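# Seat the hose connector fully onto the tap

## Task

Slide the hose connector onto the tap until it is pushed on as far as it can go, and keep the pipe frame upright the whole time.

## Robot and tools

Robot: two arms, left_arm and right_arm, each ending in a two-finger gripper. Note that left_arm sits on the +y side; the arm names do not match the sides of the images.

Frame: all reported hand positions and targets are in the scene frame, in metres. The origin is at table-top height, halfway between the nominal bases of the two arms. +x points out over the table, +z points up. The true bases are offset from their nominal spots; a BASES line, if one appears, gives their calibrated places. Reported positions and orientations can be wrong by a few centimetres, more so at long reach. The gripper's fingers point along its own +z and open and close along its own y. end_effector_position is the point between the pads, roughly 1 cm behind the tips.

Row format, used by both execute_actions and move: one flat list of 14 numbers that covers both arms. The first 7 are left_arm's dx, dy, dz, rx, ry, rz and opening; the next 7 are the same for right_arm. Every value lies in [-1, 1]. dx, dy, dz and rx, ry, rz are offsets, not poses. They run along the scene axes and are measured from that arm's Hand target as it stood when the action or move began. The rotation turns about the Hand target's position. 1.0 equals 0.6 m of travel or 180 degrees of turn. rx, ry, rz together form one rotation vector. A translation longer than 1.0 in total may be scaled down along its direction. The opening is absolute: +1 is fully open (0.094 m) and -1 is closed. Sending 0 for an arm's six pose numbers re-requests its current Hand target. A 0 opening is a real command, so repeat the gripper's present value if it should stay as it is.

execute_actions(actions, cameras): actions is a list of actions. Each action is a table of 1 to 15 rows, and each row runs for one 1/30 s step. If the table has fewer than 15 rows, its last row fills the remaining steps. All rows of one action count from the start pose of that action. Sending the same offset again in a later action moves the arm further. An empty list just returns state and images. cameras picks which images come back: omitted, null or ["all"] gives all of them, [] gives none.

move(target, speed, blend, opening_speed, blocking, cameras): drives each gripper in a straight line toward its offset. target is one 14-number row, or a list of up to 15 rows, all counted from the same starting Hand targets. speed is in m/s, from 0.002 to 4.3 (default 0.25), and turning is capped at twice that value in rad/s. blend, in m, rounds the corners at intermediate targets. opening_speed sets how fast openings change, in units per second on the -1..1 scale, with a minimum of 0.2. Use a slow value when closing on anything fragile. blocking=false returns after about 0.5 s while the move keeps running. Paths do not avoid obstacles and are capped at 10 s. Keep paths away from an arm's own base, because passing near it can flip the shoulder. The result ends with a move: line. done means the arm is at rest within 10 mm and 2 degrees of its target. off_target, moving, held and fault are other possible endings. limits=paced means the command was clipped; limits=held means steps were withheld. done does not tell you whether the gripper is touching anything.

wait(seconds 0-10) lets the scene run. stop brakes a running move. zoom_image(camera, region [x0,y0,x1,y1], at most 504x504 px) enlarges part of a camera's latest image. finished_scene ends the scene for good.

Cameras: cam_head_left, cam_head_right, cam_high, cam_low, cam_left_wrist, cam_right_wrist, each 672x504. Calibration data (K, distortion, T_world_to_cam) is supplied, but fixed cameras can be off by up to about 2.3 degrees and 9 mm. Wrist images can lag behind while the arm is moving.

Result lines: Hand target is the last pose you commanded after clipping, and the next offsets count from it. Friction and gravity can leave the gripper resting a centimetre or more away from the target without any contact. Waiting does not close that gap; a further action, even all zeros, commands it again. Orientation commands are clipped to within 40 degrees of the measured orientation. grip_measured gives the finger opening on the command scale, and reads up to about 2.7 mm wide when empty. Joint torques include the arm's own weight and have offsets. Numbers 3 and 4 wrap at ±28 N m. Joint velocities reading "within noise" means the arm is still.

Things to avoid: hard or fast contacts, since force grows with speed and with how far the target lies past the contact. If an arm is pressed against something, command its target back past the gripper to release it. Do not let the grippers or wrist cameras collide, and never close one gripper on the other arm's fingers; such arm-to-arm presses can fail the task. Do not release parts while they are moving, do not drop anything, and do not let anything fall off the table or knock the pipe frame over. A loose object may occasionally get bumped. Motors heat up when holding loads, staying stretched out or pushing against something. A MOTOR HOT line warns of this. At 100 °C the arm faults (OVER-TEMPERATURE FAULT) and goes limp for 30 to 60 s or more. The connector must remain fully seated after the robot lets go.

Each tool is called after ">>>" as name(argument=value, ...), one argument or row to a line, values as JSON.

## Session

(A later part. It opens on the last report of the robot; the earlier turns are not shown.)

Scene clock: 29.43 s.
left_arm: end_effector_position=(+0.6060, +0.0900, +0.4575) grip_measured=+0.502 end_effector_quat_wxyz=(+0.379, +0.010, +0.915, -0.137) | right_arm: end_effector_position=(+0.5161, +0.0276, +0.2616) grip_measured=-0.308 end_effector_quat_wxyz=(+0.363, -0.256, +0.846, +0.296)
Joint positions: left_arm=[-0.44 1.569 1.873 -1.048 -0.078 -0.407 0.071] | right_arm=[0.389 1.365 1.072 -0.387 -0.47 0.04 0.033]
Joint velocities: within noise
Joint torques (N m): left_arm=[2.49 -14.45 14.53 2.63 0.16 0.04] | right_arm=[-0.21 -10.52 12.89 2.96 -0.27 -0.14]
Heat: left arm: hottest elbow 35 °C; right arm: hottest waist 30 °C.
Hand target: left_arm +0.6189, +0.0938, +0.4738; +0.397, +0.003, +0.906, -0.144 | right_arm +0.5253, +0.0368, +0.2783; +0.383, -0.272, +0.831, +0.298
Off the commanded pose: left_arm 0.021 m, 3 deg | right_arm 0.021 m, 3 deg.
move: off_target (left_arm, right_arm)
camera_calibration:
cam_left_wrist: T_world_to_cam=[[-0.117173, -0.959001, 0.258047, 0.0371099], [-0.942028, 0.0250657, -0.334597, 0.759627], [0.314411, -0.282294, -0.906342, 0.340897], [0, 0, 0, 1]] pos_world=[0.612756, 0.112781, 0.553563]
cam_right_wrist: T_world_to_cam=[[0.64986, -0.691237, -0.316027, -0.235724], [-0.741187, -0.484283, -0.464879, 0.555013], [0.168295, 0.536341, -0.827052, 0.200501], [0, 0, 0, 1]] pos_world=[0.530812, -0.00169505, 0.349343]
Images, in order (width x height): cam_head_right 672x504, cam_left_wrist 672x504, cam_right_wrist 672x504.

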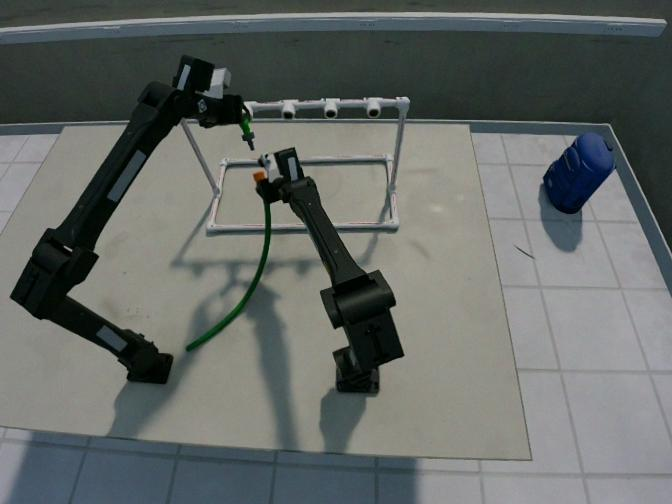

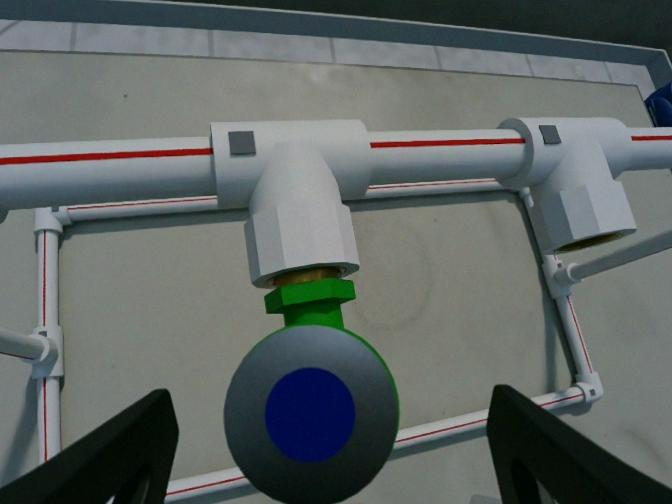

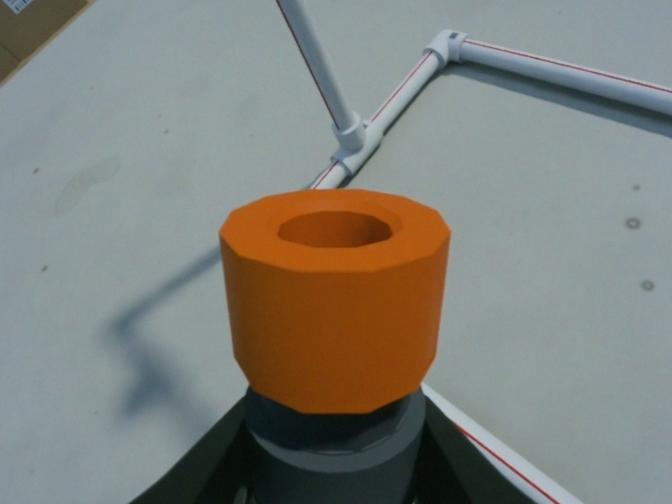

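>>> move(
  target=[
    [0.004,0.005,-0.008,0,0,0,0.5,0,0,0,0,0,0,-0.7],
    [0.004,0.005,-0.008,0,0,0,-0.6,0,0,0,0,0,0,-0.7],
  ],
  speed=0.12,
  opening_speed=1.0,
  cameras=["cam_left_wrist","cam_right_wrist","cam_high","cam_low"],
)

Scene clock: 31.73 s.
left_arm: end_effector_position=(+0.6099, +0.0931, +0.4598) grip_measured=-0.297 end_effector_quat_wxyz=(+0.384, +0.007, +0.913, -0.141) | right_arm: end_effector_position=(+0.5161, +0.0276, +0.2616) grip_measured=-0.308 end_effector_quat_wxyz=(+0.363, -0.256, +0.845, +0.296)
Joint positions: left_arm=[-0.431 1.569 1.873 -1.035 -0.072 -0.407 0.033] | right_arm=[0.389 1.365 1.072 -0.387 -0.47 0.04 0.033]
Joint velocities: within noise
Joint torques (N m): left_arm=[2.49 -14.1 13.33 2.7 0.12 0.08] | right_arm=[-0.15 -10.64 12.89 2.97 -0.27 -0.13]
Heat: left arm: hottest elbow 35 °C; right arm: hottest waist 30 °C.
Hand target: left_arm +0.6213, +0.0968, +0.4690; +0.397, +0.003, +0.906, -0.144 | right_arm +0.5253, +0.0368, +0.2783; +0.383, -0.272, +0.831, +0.298
Off the commanded pose: left_arm 0.015 m, 2 deg | right_arm 0.021 m, 3 deg.
move: off_target (left_arm, right_arm); target 2's new opening was sent with left_arm's hand 0.016 m and 2 deg from that target
camera_calibration:
cam_left_wrist: T_world_to_cam=[[-0.115726, -0.957017, 0.265943, 0.0352295], [-0.938797, 0.0179284, -0.344005, 0.767026], [0.324451, -0.289477, -0.900519, 0.334517], [0, 0, 0, 1]] pos_world=[0.615624, 0.116799, 0.555731]
cam_right_wrist: T_world_to_cam=[[0.650054, -0.691182, -0.315749, -0.235924], [-0.740996, -0.4845, -0.464957, 0.554939], [0.16839, 0.536216, -0.827114, 0.200472], [0, 0, 0, 1]] pos_world=[0.530813, -0.00169534, 0.349343]
Images, in order (width x height): cam_high 672x504, cam_low 672x504, cam_left_wrist 672x504, cam_right_wrist 672x504.

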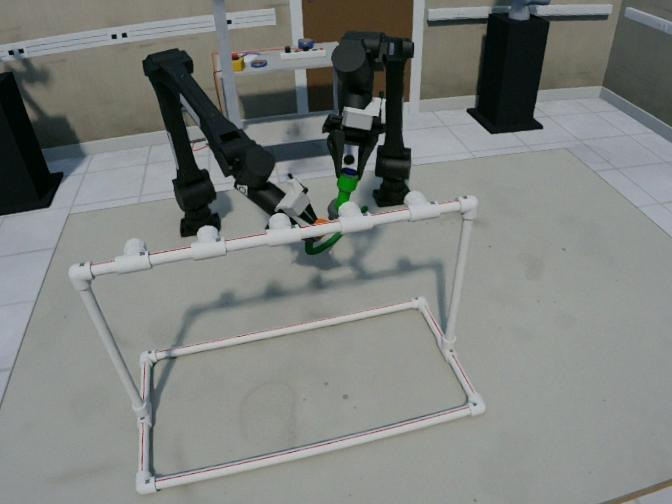

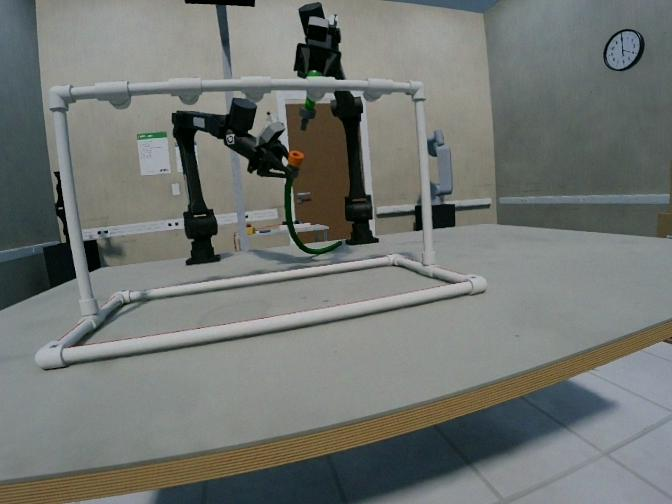

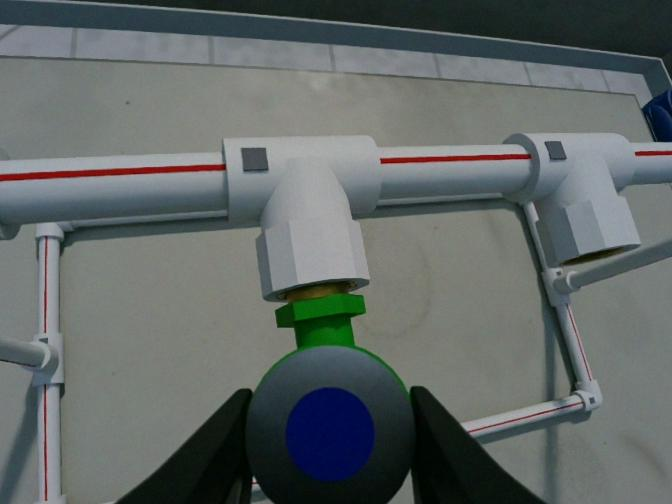

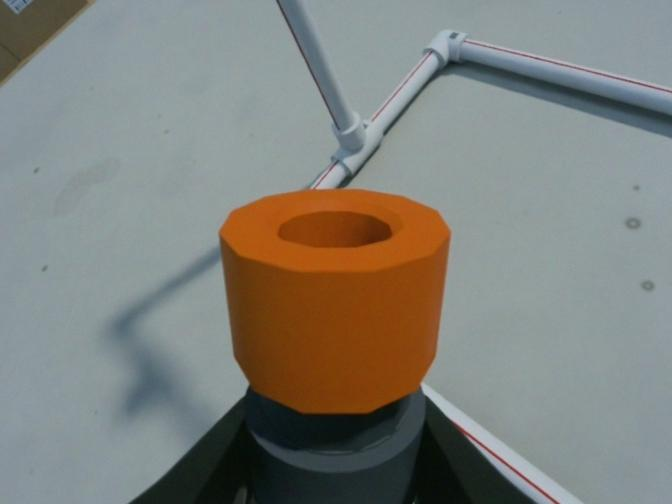

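>>> move(
  target=[0,0,0,0,0,0,-0.6,0.038,0.0275,0.06,0.0008,-0.0181,0.0045,-0.7],
  speed=0.12,
  cameras=["cam_left_wrist","cam_right_wrist","cam_head_left"],
)

Scene clock: 33.20 s.
left_arm: end_effector_position=(+0.6099, +0.0931, +0.4598) grip_measured=-0.297 end_effector_quat_wxyz=(+0.384, +0.007, +0.913, -0.141) | right_arm: end_effector_position=(+0.5369, +0.0439, +0.2889) grip_measured=-0.308 end_effector_quat_wxyz=(+0.386, -0.273, +0.830, +0.296)
Joint positions: left_arm=[-0.431 1.569 1.873 -1.035 -0.072 -0.407 0.033] | right_arm=[0.402 1.403 1.159 -0.387 -0.466 0.019 0.033]
Joint velocities: within noise
Joint torques (N m): left_arm=[2.49 -14.21 13.33 2.73 0.13 0.08] | right_arm=[-0.03 -11.28 15.27 1.66 0.04 -0.12]
Heat: left arm: hottest elbow 36 °C; right arm: hottest waist 30 °C.
Hand target: left_arm +0.6213, +0.0968, +0.4690; +0.397, +0.003, +0.906, -0.144 | right_arm +0.5482, +0.0531, +0.3142; +0.405, -0.285, +0.818, +0.293
Off the commanded pose: left_arm 0.015 m, 2 deg | right_arm 0.029 m, 3 deg.
move: off_target (left_arm, right_arm)
camera_calibration:
cam_left_wrist: T_world_to_cam=[[-0.115726, -0.957017, 0.265943, 0.0352295], [-0.938797, 0.0179284, -0.344005, 0.767026], [0.324451, -0.289477, -0.900519, 0.334517], [0, 0, 0, 1]] pos_world=[0.615624, 0.116799, 0.555731]
cam_right_wrist: T_world_to_cam=[[0.682511, -0.674799, -0.280756, -0.257711], [-0.70097, -0.495604, -0.512852, 0.583827], [0.206928, 0.546829, -0.81127, 0.185112], [0, 0, 0, 1]] pos_world=[0.546831, 0.0142189, 0.377239]
Images, in order (width x height): cam_head_left 672x504, cam_left_wrist 672x504, cam_right_wrist 672x504.

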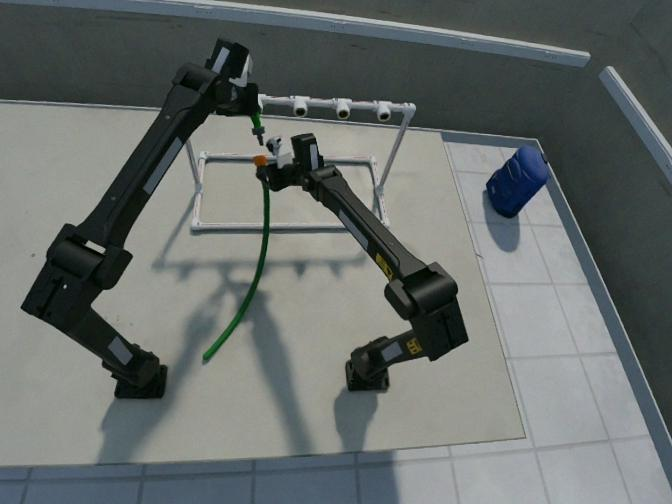

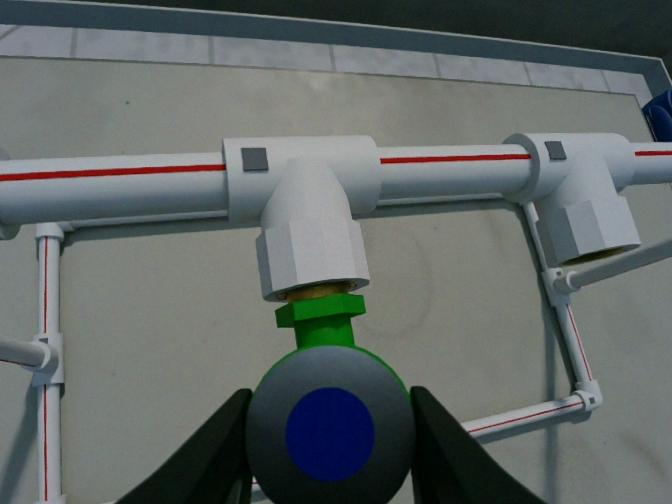

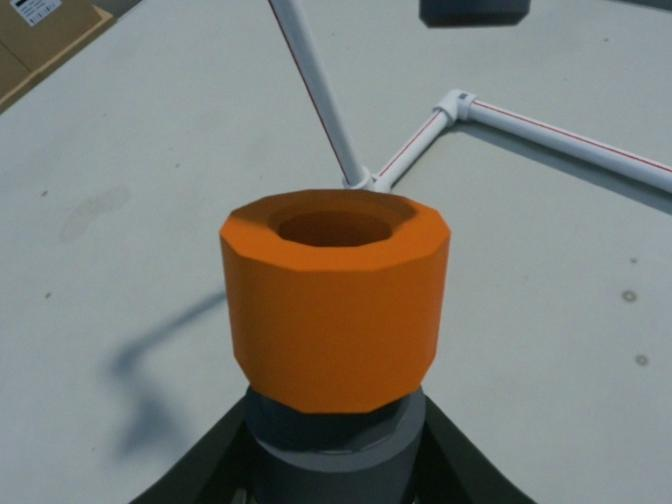

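>>> zoom_image(
  camera="cam_head_left",
  region=[220, 80, 340, 210],
)

>>> zoom_image(
  camera="cam_right_wrist",
  region=[340, 0, 640, 100],
)

Scaled by 3.877 from the camera's 672x504 image, which has a finer 960x720 frame.

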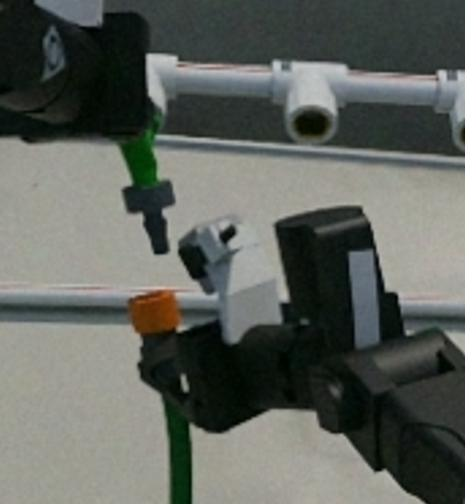

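Scaled by 1.680 from the camera's 672x504 image, which has a finer 960x720 frame.

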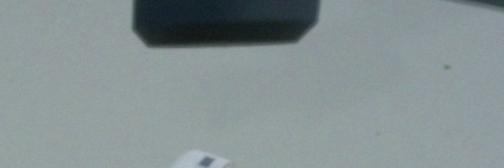

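>>> execute_actions(
  actions=[],
  cameras=["cam_head_right","cam_low","cam_high","cam_head_left"],
)

>>> zoom_image(
  camera="cam_low",
  region=[240, 50, 400, 200],
)

>>> zoom_image(
  camera="cam_head_right",
  region=[210, 80, 330, 220],
)

>>> zoom_image(
  camera="cam_high",
  region=[260, 120, 420, 280],
)

Scene clock: 34.17 s.
left_arm: end_effector_position=(+0.6099, +0.0931, +0.4598) grip_measured=-0.297 end_effector_quat_wxyz=(+0.384, +0.007, +0.913, -0.141) | right_arm: end_effector_position=(+0.5369, +0.0439, +0.2889) grip_measured=-0.308 end_effector_quat_wxyz=(+0.386, -0.273, +0.830, +0.296)
Joint positions: left_arm=[-0.431 1.569 1.873 -1.035 -0.072 -0.407 0.033] | right_arm=[0.402 1.403 1.159 -0.387 -0.466 0.019 0.033]
Joint velocities: within noise
Joint torques (N m): left_arm=[2.43 -14.21 13.3 2.7 0.13 0.08] | right_arm=[-0.09 -11.4 15.34 1.68 0.05 -0.12]
Heat: left arm: hottest elbow 36 °C; right arm: hottest waist 30 °C.
Hand target: left_arm +0.6213, +0.0968, +0.4690; +0.397, +0.003, +0.906, -0.144 | right_arm +0.5482, +0.0531, +0.3142; +0.405, -0.285, +0.818, +0.293
Tool commands: left_gripper/opening=-0.6 right_gripper/opening=-0.7
Off the commanded pose: left_arm 0.015 m, 2 deg | right_arm 0.029 m, 3 deg.
Images, in order (width x height): cam_head_left 672x504, cam_head_right 672x504, cam_high 672x504, cam_low 672x504.

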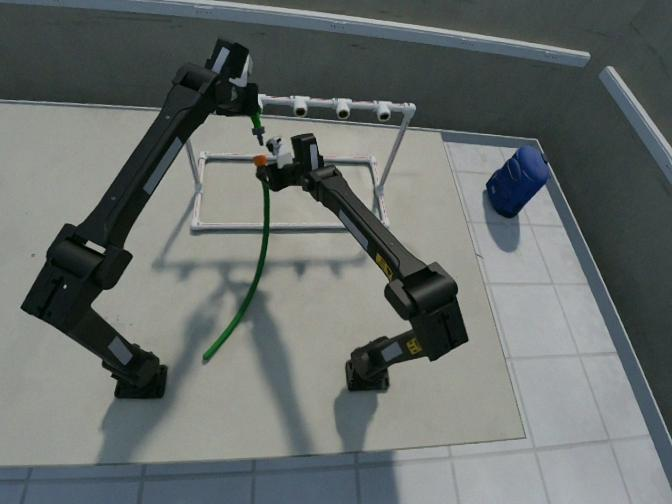

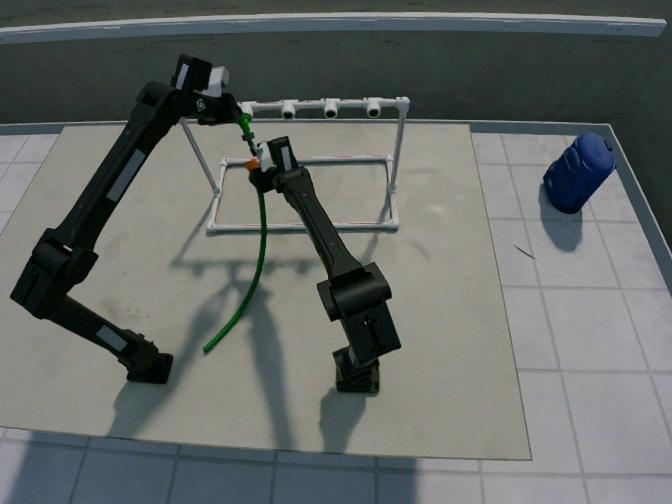

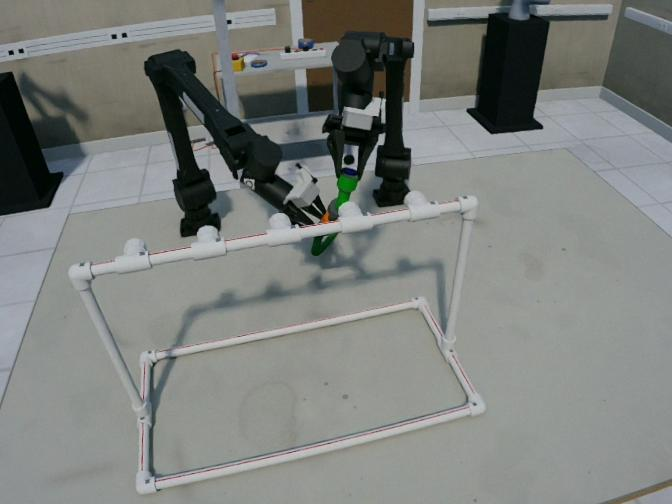

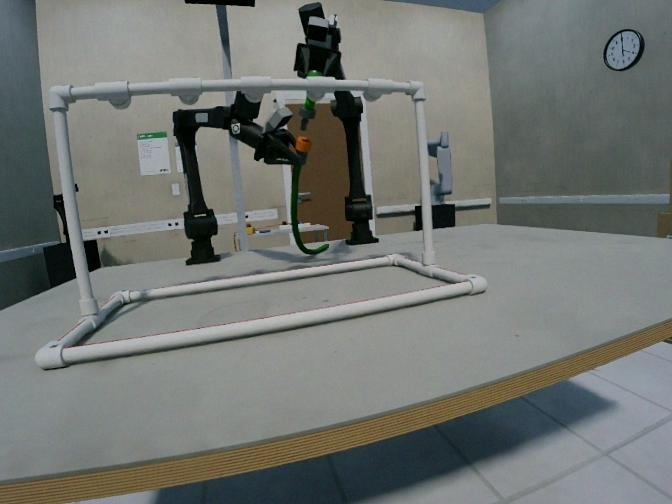

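Scaled by 3.150 from the camera's 672x504 image, which has a finer 960x720 frame.

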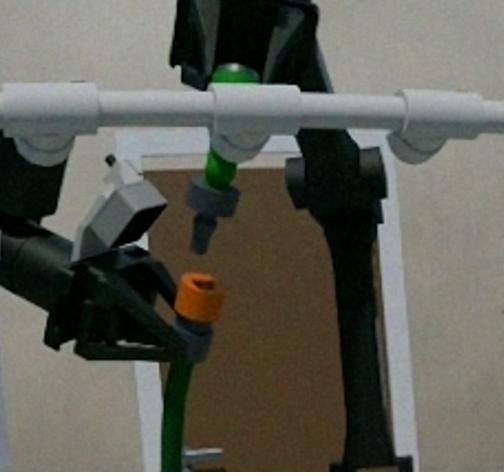

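Scaled by 3.600 from the camera's 672x504 image, which has a finer 960x720 frame.

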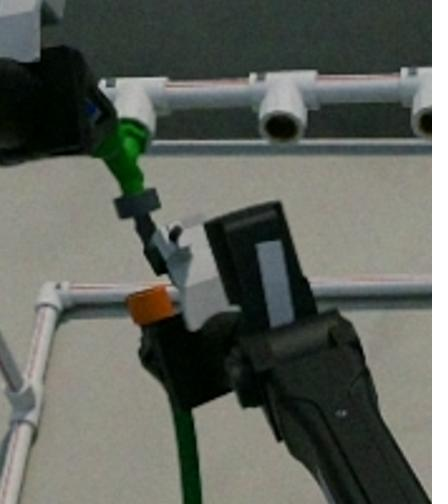

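Scaled by 3.150 from the camera's 672x504 image, which has a finer 960x720 frame.

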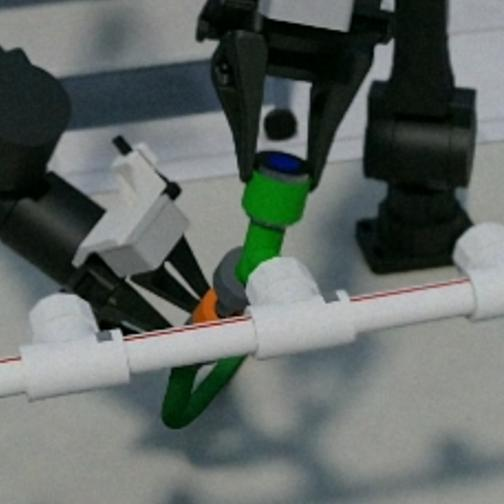

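>>> move(
  target=[0,0,0,0,0,0,-0.6,0.0183,-0.018,-0.0075,0,0,0,-0.7],
  speed=0.1,
  cameras=["cam_left_wrist","cam_right_wrist","cam_head_left"],
)

>>> zoom_image(
  camera="cam_right_wrist",
  region=[200, 0, 500, 300],
)

Scene clock: 36.63 s.
left_arm: end_effector_position=(+0.6099, +0.0931, +0.4598) grip_measured=-0.297 end_effector_quat_wxyz=(+0.384, +0.007, +0.913, -0.141) | right_arm: end_effector_position=(+0.5432, +0.0394, +0.2827) grip_measured=-0.308 end_effector_quat_wxyz=(+0.383, -0.276, +0.830, +0.296)
Joint positions: left_arm=[-0.431 1.569 1.873 -1.035 -0.072 -0.407 0.033] | right_arm=[0.386 1.42 1.164 -0.387 -0.484 0.001 0.033]
Joint velocities: within noise
Joint torques (N m): left_arm=[2.37 -14.15 13.33 2.74 0.12 0.08] | right_arm=[-1.38 -11.87 15.51 1.68 -0.26 -0.15]
Heat: left arm: hottest elbow 36 °C; right arm: hottest elbow 31 °C.
Hand target: left_arm +0.6213, +0.0968, +0.4690; +0.397, +0.003, +0.906, -0.144 | right_arm +0.5591, +0.0423, +0.3096; +0.405, -0.285, +0.818, +0.294
Off the commanded pose: left_arm 0.015 m, 2 deg | right_arm 0.032 m, 3 deg.
move: off_target (left_arm, right_arm)
camera_calibration:
cam_left_wrist: T_world_to_cam=[[-0.115726, -0.957017, 0.265943, 0.0352295], [-0.938797, 0.0179284, -0.344005, 0.767026], [0.324451, -0.289477, -0.900519, 0.334517], [0, 0, 0, 1]] pos_world=[0.615624, 0.116799, 0.555731]
cam_right_wrist: T_world_to_cam=[[0.68698, -0.670411, -0.280369, -0.269526], [-0.698592, -0.503068, -0.508815, 0.580644], [0.20007, 0.545409, -0.813941, 0.185725], [0, 0, 0, 1]] pos_world=[0.553634, 0.0101141, 0.371043]
Images, in order (width x height): cam_head_left 672x504, cam_left_wrist 672x504, cam_right_wrist 672x504.

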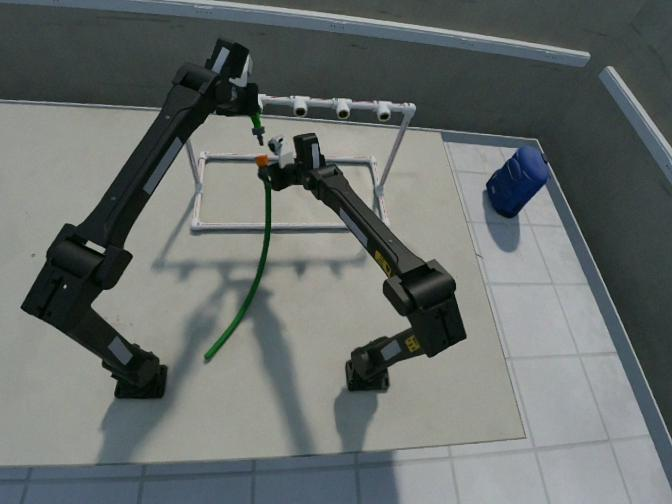

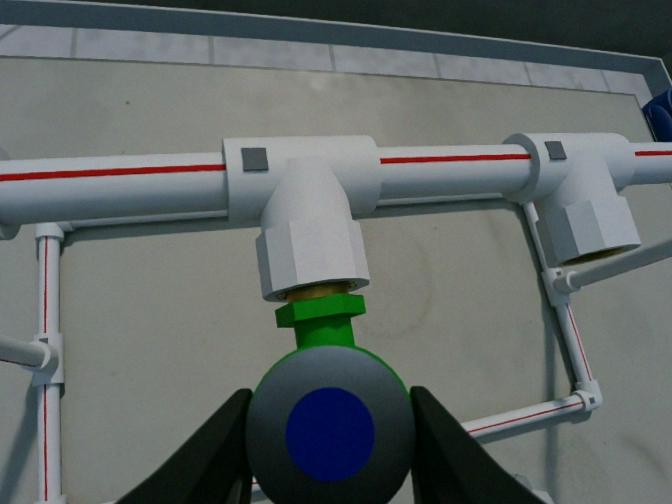

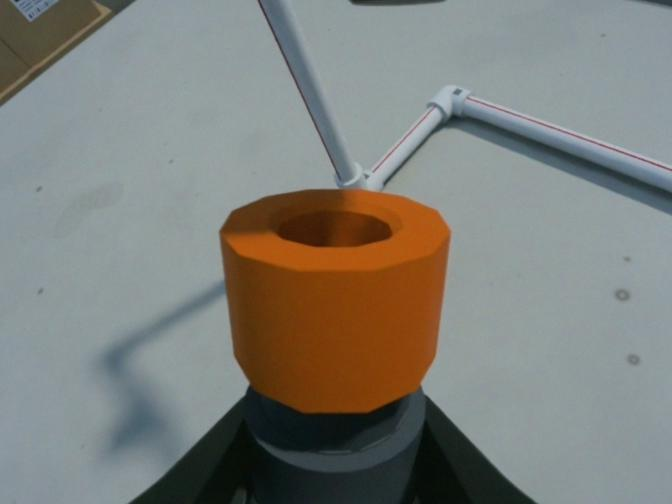

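Scaled by 1.680 from the camera's 672x504 image, which has a finer 960x720 frame.

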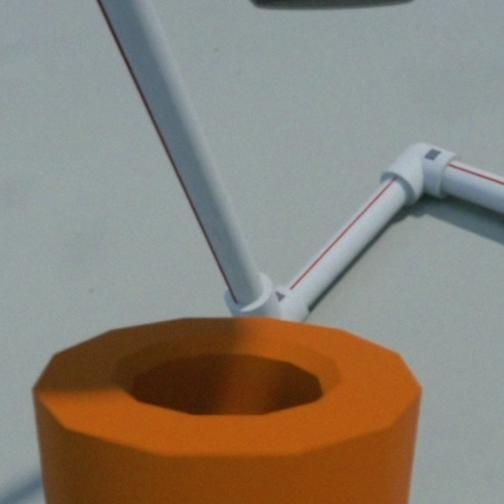

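>>> move(
  target=[0,0,0,0,0,0,-0.6,0.0183,-0.0128,0.0107,0,0,0,-0.7],
  speed=0.1,
  cameras=["cam_right_wrist","cam_low"],
)

>>> zoom_image(
  camera="cam_right_wrist",
  region=[200, 0, 500, 300],
)

>>> zoom_image(
  camera="cam_low",
  region=[260, 70, 360, 180],
)

Scene clock: 37.93 s.
left_arm: end_effector_position=(+0.6099, +0.0931, +0.4598) grip_measured=-0.297 end_effector_quat_wxyz=(+0.384, +0.007, +0.913, -0.141) | right_arm: end_effector_position=(+0.5542, +0.0323, +0.2903) grip_measured=-0.308 end_effector_quat_wxyz=(+0.384, -0.276, +0.830, +0.296)
Joint positions: left_arm=[-0.431 1.569 1.873 -1.035 -0.072 -0.407 0.033] | right_arm=[0.363 1.435 1.2 -0.414 -0.503 -0.015 0.033]
Joint velocities: within noise
Joint torques (N m): left_arm=[2.43 -14.1 13.34 2.71 0.13 0.08] | right_arm=[-1.38 -11.75 15.42 1.69 -0.27 -0.15]
Heat: left arm: hottest elbow 36 °C; right arm: hottest elbow 31 °C.
Hand target: left_arm +0.6213, +0.0968, +0.4690; +0.397, +0.003, +0.906, -0.144 | right_arm +0.5701, +0.0348, +0.3160; +0.405, -0.285, +0.818, +0.294
Off the commanded pose: left_arm 0.015 m, 2 deg | right_arm 0.030 m, 3 deg.
move: off_target (left_arm, right_arm)
camera_calibration:
cam_right_wrist: T_world_to_cam=[[0.687907, -0.669799, -0.279558, -0.280478], [-0.697328, -0.503109, -0.510504, 0.588484], [0.201287, 0.546123, -0.813162, 0.192616], [0, 0, 0, 1]] pos_world=[0.564538, 0.00301533, 0.378642]
Images, in order (width x height): cam_low 672x504, cam_right_wrist 672x504.

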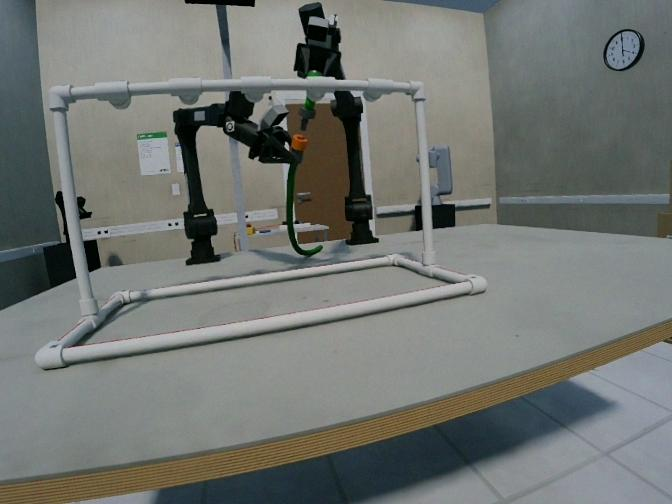

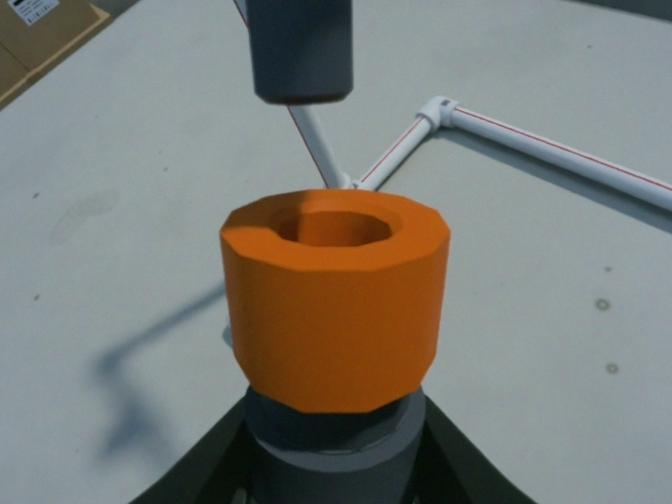

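Scaled by 1.680 from the camera's 672x504 image, which has a finer 960x720 frame.

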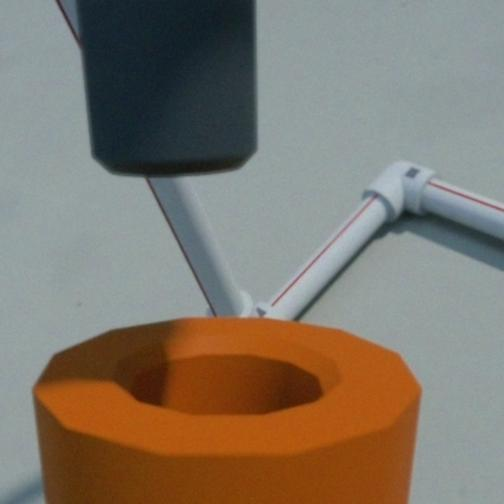

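Scaled by 4.582 from the camera's 672x504 image, which has a finer 960x720 frame.

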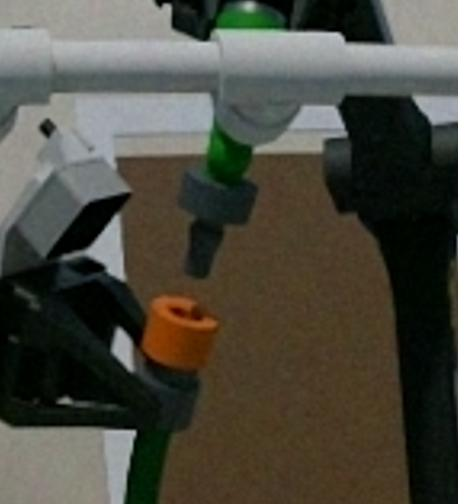

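>>> move(
  target=[0,0,0,0,0,0,-0.6,0.0062,0.0125,0.0135,0,0,0,-0.7],
  speed=0.1,
  cameras=["cam_right_wrist","cam_low"],
)

>>> zoom_image(
  camera="cam_right_wrist",
  region=[200, 0, 500, 300],
)

>>> zoom_image(
  camera="cam_low",
  region=[260, 70, 360, 180],
)

Scene clock: 39.57 s.
left_arm: end_effector_position=(+0.6099, +0.0931, +0.4598) grip_measured=-0.297 end_effector_quat_wxyz=(+0.384, +0.007, +0.913, -0.141) | right_arm: end_effector_position=(+0.5608, +0.0347, +0.2985) grip_measured=-0.308 end_effector_quat_wxyz=(+0.386, -0.277, +0.829, +0.296)
Joint positions: left_arm=[-0.431 1.569 1.873 -1.035 -0.072 -0.407 0.033] | right_arm=[0.363 1.447 1.234 -0.432 -0.501 -0.016 0.033]
Joint velocities: within noise
Joint torques (N m): left_arm=[2.37 -14.27 13.34 2.77 0.13 0.08] | right_arm=[-0.26 -11.69 15.54 1.73 0.04 -0.06]
Heat: left arm: hottest elbow 36 °C; right arm: hottest elbow 32 °C.
Hand target: left_arm +0.6213, +0.0968, +0.4690; +0.397, +0.003, +0.906, -0.144 | right_arm +0.5738, +0.0423, +0.3241; +0.405, -0.285, +0.818, +0.293
Off the commanded pose: left_arm 0.015 m, 2 deg | right_arm 0.030 m, 3 deg.
move: off_target (left_arm, right_arm)
camera_calibration:
cam_right_wrist: T_world_to_cam=[[0.68839, -0.670391, -0.276939, -0.28224], [-0.695855, -0.502621, -0.512989, 0.598393], [0.204708, 0.545845, -0.812495, 0.194632], [0, 0, 0, 1]] pos_world=[0.570843, 0.005315, 0.386943]
Images, in order (width x height): cam_low 672x504, cam_right_wrist 672x504.

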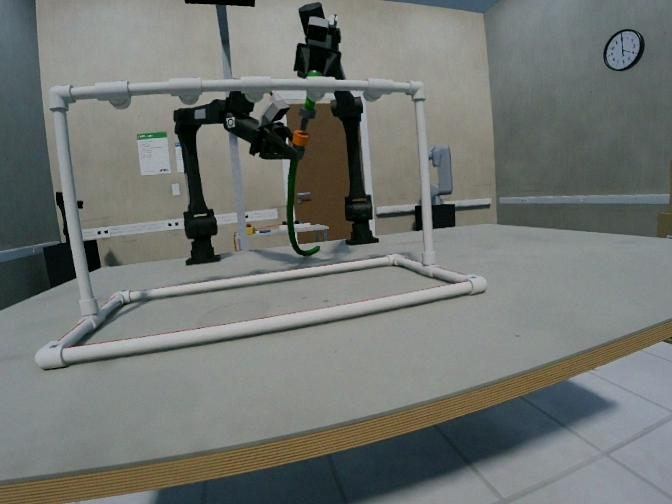

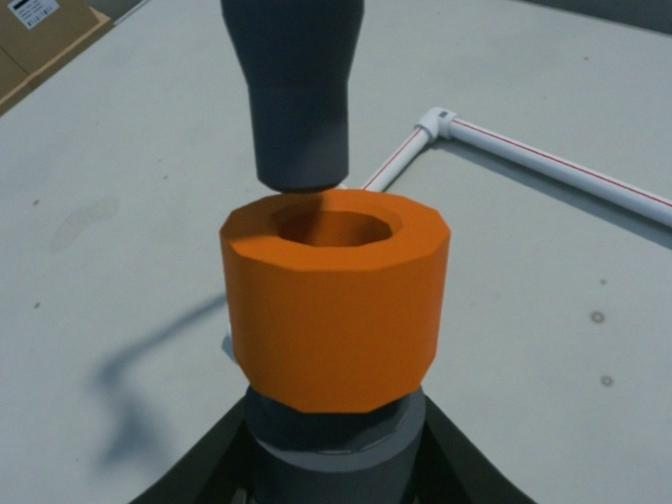

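Scaled by 1.680 from the camera's 672x504 image, which has a finer 960x720 frame.

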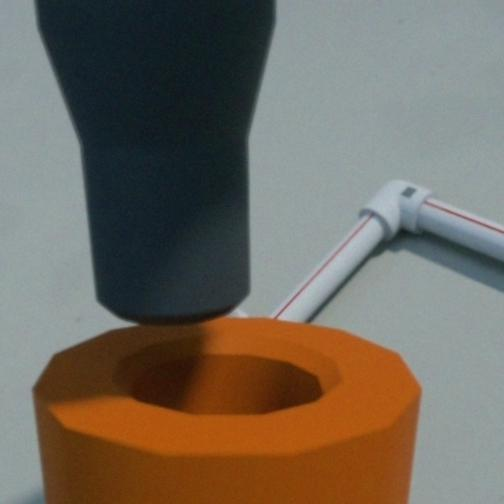

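Scaled by 4.582 from the camera's 672x504 image, which has a finer 960x720 frame.

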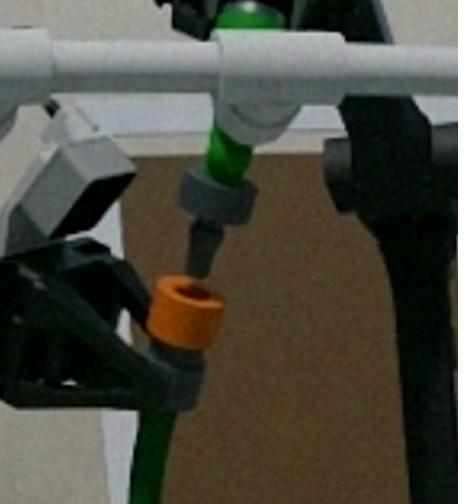

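>>> move(
  target=[0,0,0,0,0,0,-0.6,-0.0018,0.0075,0,-0.0046,-0.0067,0.0051,-0.7],
  speed=0.05,
  cameras=["cam_right_wrist","cam_low"],
)

>>> zoom_image(
  camera="cam_right_wrist",
  region=[200, 0, 500, 300],
)

>>> zoom_image(
  camera="cam_low",
  region=[260, 70, 360, 180],
)

Scene clock: 41.27 s.
left_arm: end_effector_position=(+0.6099, +0.0931, +0.4598) grip_measured=-0.297 end_effector_quat_wxyz=(+0.384, +0.007, +0.913, -0.141) | right_arm: end_effector_position=(+0.5598, +0.0372, +0.2980) grip_measured=-0.308 end_effector_quat_wxyz=(+0.388, -0.285, +0.827, +0.291)
Joint positions: left_arm=[-0.431 1.569 1.873 -1.035 -0.072 -0.407 0.033] | right_arm=[0.369 1.448 1.234 -0.432 -0.495 -0.032 0.033]
Joint velocities: within noise
Joint torques (N m): left_arm=[2.32 -14.27 13.33 2.77 0.13 0.09] | right_arm=[-0.09 -11.69 15.61 1.88 0.04 -0.09]
Heat: left arm: hottest elbow 36 °C; right arm: hottest elbow 32 °C.
Hand target: left_arm +0.6213, +0.0968, +0.4690; +0.397, +0.003, +0.906, -0.144 | right_arm +0.5728, +0.0467, +0.3241; +0.409, -0.298, +0.813, +0.288
Off the commanded pose: left_arm 0.015 m, 2 deg | right_arm 0.031 m, 3 deg.
move: off_target (left_arm, right_arm)
camera_calibration:
cam_right_wrist: T_world_to_cam=[[0.697992, -0.666914, -0.260833, -0.290298], [-0.684736, -0.514943, -0.515722, 0.593689], [0.209628, 0.538572, -0.816086, 0.191643], [0, 0, 0, 1]] pos_world=[0.568972, 0.00889892, 0.386857]
Images, in order (width x height): cam_low 672x504, cam_right_wrist 672x504.

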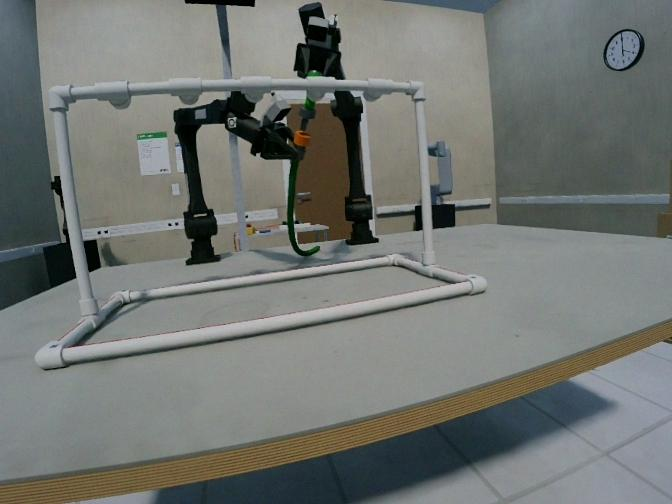

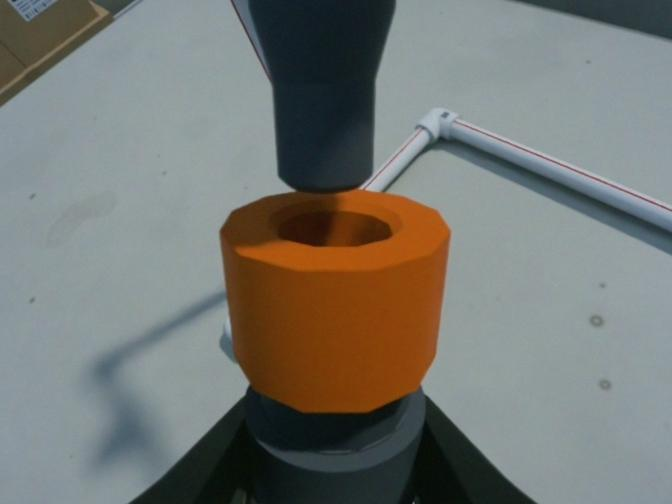

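Scaled by 1.680 from the camera's 672x504 image, which has a finer 960x720 frame.

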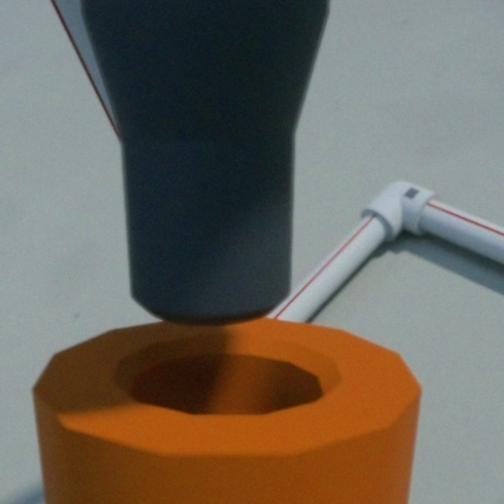

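Scaled by 4.582 from the camera's 672x504 image, which has a finer 960x720 frame.

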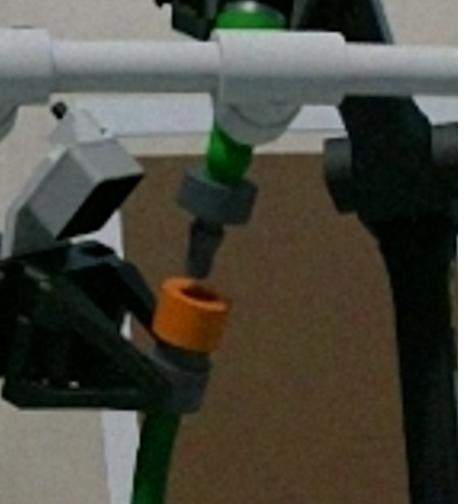

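>>> move(
  target=[0,0,0,0,0,0,-0.6,0.0045,0.007,0.0095,0,0,0,-0.7],
  speed=0.05,
  cameras=["cam_right_wrist","cam_low"],
)

>>> zoom_image(
  camera="cam_right_wrist",
  region=[200, 0, 500, 300],
)

>>> zoom_image(
  camera="cam_low",
  region=[260, 70, 360, 180],
)

Scene clock: 42.53 s.
left_arm: end_effector_position=(+0.6099, +0.0931, +0.4598) grip_measured=-0.297 end_effector_quat_wxyz=(+0.384, +0.007, +0.913, -0.141) | right_arm: end_effector_position=(+0.5625, +0.0407, +0.3042) grip_measured=-0.308 end_effector_quat_wxyz=(+0.390, -0.286, +0.826, +0.290)
Joint positions: left_arm=[-0.431 1.569 1.873 -1.035 -0.072 -0.407 0.033] | right_arm=[0.374 1.453 1.255 -0.444 -0.49 -0.032 0.033]
Joint velocities: within noise
Joint torques (N m): left_arm=[2.43 -14.21 13.33 2.77 0.13 0.09] | right_arm=[0.03 -11.99 15.8 1.81 0.05 -0.08]
Heat: left arm: hottest elbow 37 °C; right arm: hottest elbow 32 °C.
Hand target: left_arm +0.6213, +0.0968, +0.4690; +0.397, +0.003, +0.906, -0.144 | right_arm +0.5755, +0.0509, +0.3298; +0.409, -0.298, +0.813, +0.288
Off the commanded pose: left_arm 0.015 m, 2 deg | right_arm 0.030 m, 3 deg.
move: off_target (left_arm, right_arm)
camera_calibration:
cam_right_wrist: T_world_to_cam=[[0.700231, -0.666226, -0.256554, -0.290795], [-0.681474, -0.516659, -0.51832, 0.599553], [0.212767, 0.537779, -0.815797, 0.192332], [0, 0, 0, 1]] pos_world=[0.571281, 0.0125971, 0.393059]
Images, in order (width x height): cam_low 672x504, cam_right_wrist 672x504.

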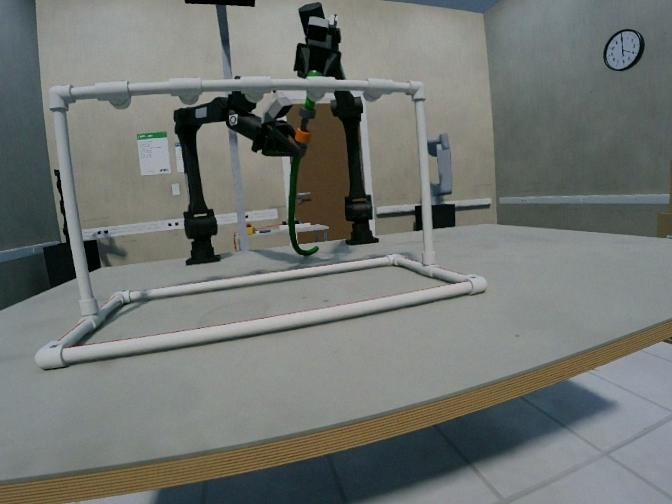

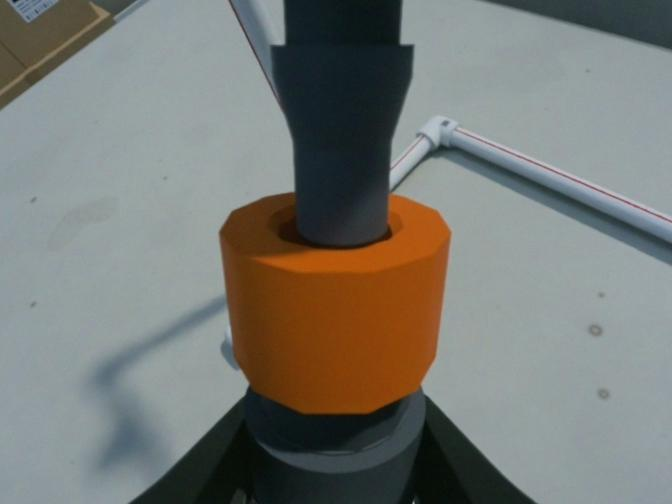

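Scaled by 1.680 from the camera's 672x504 image, which has a finer 960x720 frame.

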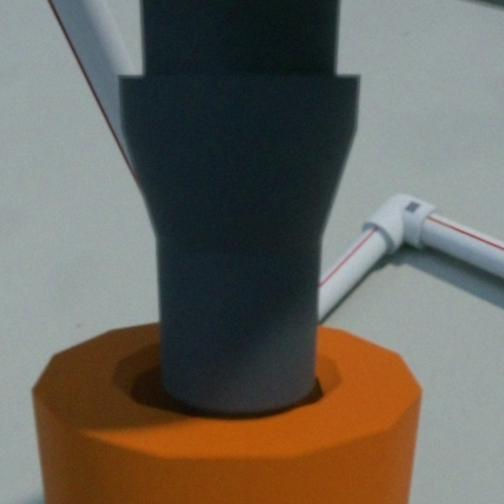

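Scaled by 4.582 from the camera's 672x504 image, which has a finer 960x720 frame.

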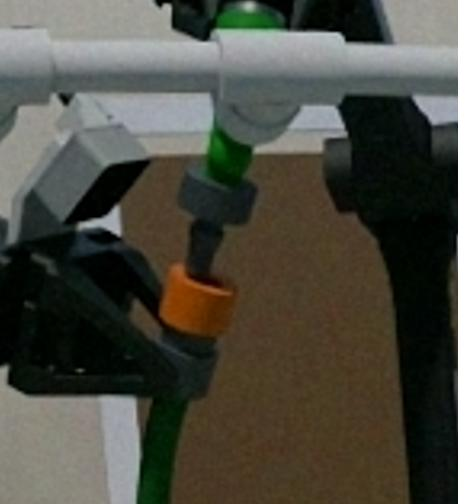

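>>> move(
  target=[0,0,0,0,0,0,-0.6,0.006,0.0045,0.0113,0,0,0,-0.7],
  speed=0.04,
  cameras=["cam_right_wrist","cam_left_wrist"],
)

>>> zoom_image(
  camera="cam_right_wrist",
  region=[200, 0, 500, 300],
)

Scene clock: 43.67 s.
left_arm: end_effector_position=(+0.6104, +0.0934, +0.4601) grip_measured=-0.297 end_effector_quat_wxyz=(+0.385, +0.007, +0.912, -0.141) | right_arm: end_effector_position=(+0.5631, +0.0416, +0.3046) grip_measured=-0.308 end_effector_quat_wxyz=(+0.383, -0.286, +0.829, +0.290)
Joint positions: left_arm=[-0.43 1.569 1.873 -1.034 -0.072 -0.407 0.033] | right_arm=[0.375 1.459 1.27 -0.468 -0.49 -0.032 0.033]
Joint velocities: within noise
Joint torques (N m): left_arm=[2.32 -14.21 13.34 2.69 0.13 0.08] | right_arm=[0.03 -11.93 16.62 2.06 0.11 -0.08]
Heat: left arm: hottest elbow 37 °C; right arm: hottest elbow 32 °C.
Hand target: left_arm +0.6213, +0.0969, +0.4690; +0.397, +0.003, +0.906, -0.144 | right_arm +0.5790, +0.0536, +0.3365; +0.409, -0.298, +0.813, +0.288
Off the commanded pose: left_arm 0.014 m, 2 deg | right_arm 0.038 m, 4 deg.
move: off_target (left_arm, right_arm)
camera_calibration:
cam_left_wrist: T_world_to_cam=[[-0.11565, -0.956968, 0.266152, 0.0353985], [-0.938286, 0.017322, -0.345426, 0.767945], [0.325952, -0.289675, -0.899913, 0.333567], [0, 0, 0, 1]] pos_world=[0.615919, 0.117199, 0.556028]
cam_right_wrist: T_world_to_cam=[[0.697161, -0.6672, -0.262318, -0.28704], [-0.688187, -0.520276, -0.50568, 0.600686], [0.200912, 0.533064, -0.821874, 0.200766], [0, 0, 0, 1]] pos_world=[0.573161, 0.0139881, 0.393464]
Images, in order (width x height): cam_left_wrist 672x504, cam_right_wrist 672x504.

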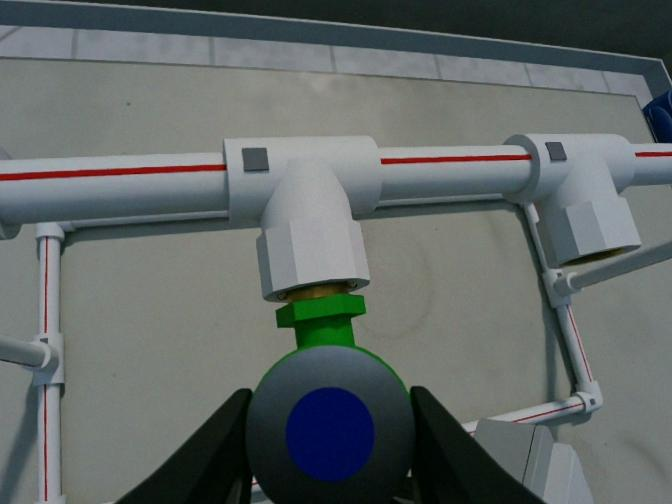

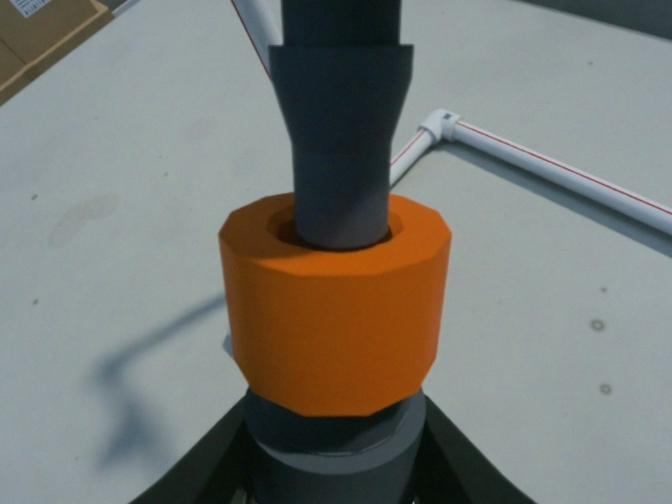

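Scaled by 1.680 from the camera's 672x504 image, which has a finer 960x720 frame.

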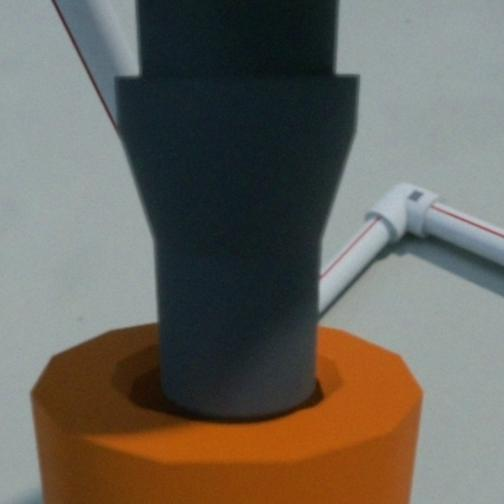

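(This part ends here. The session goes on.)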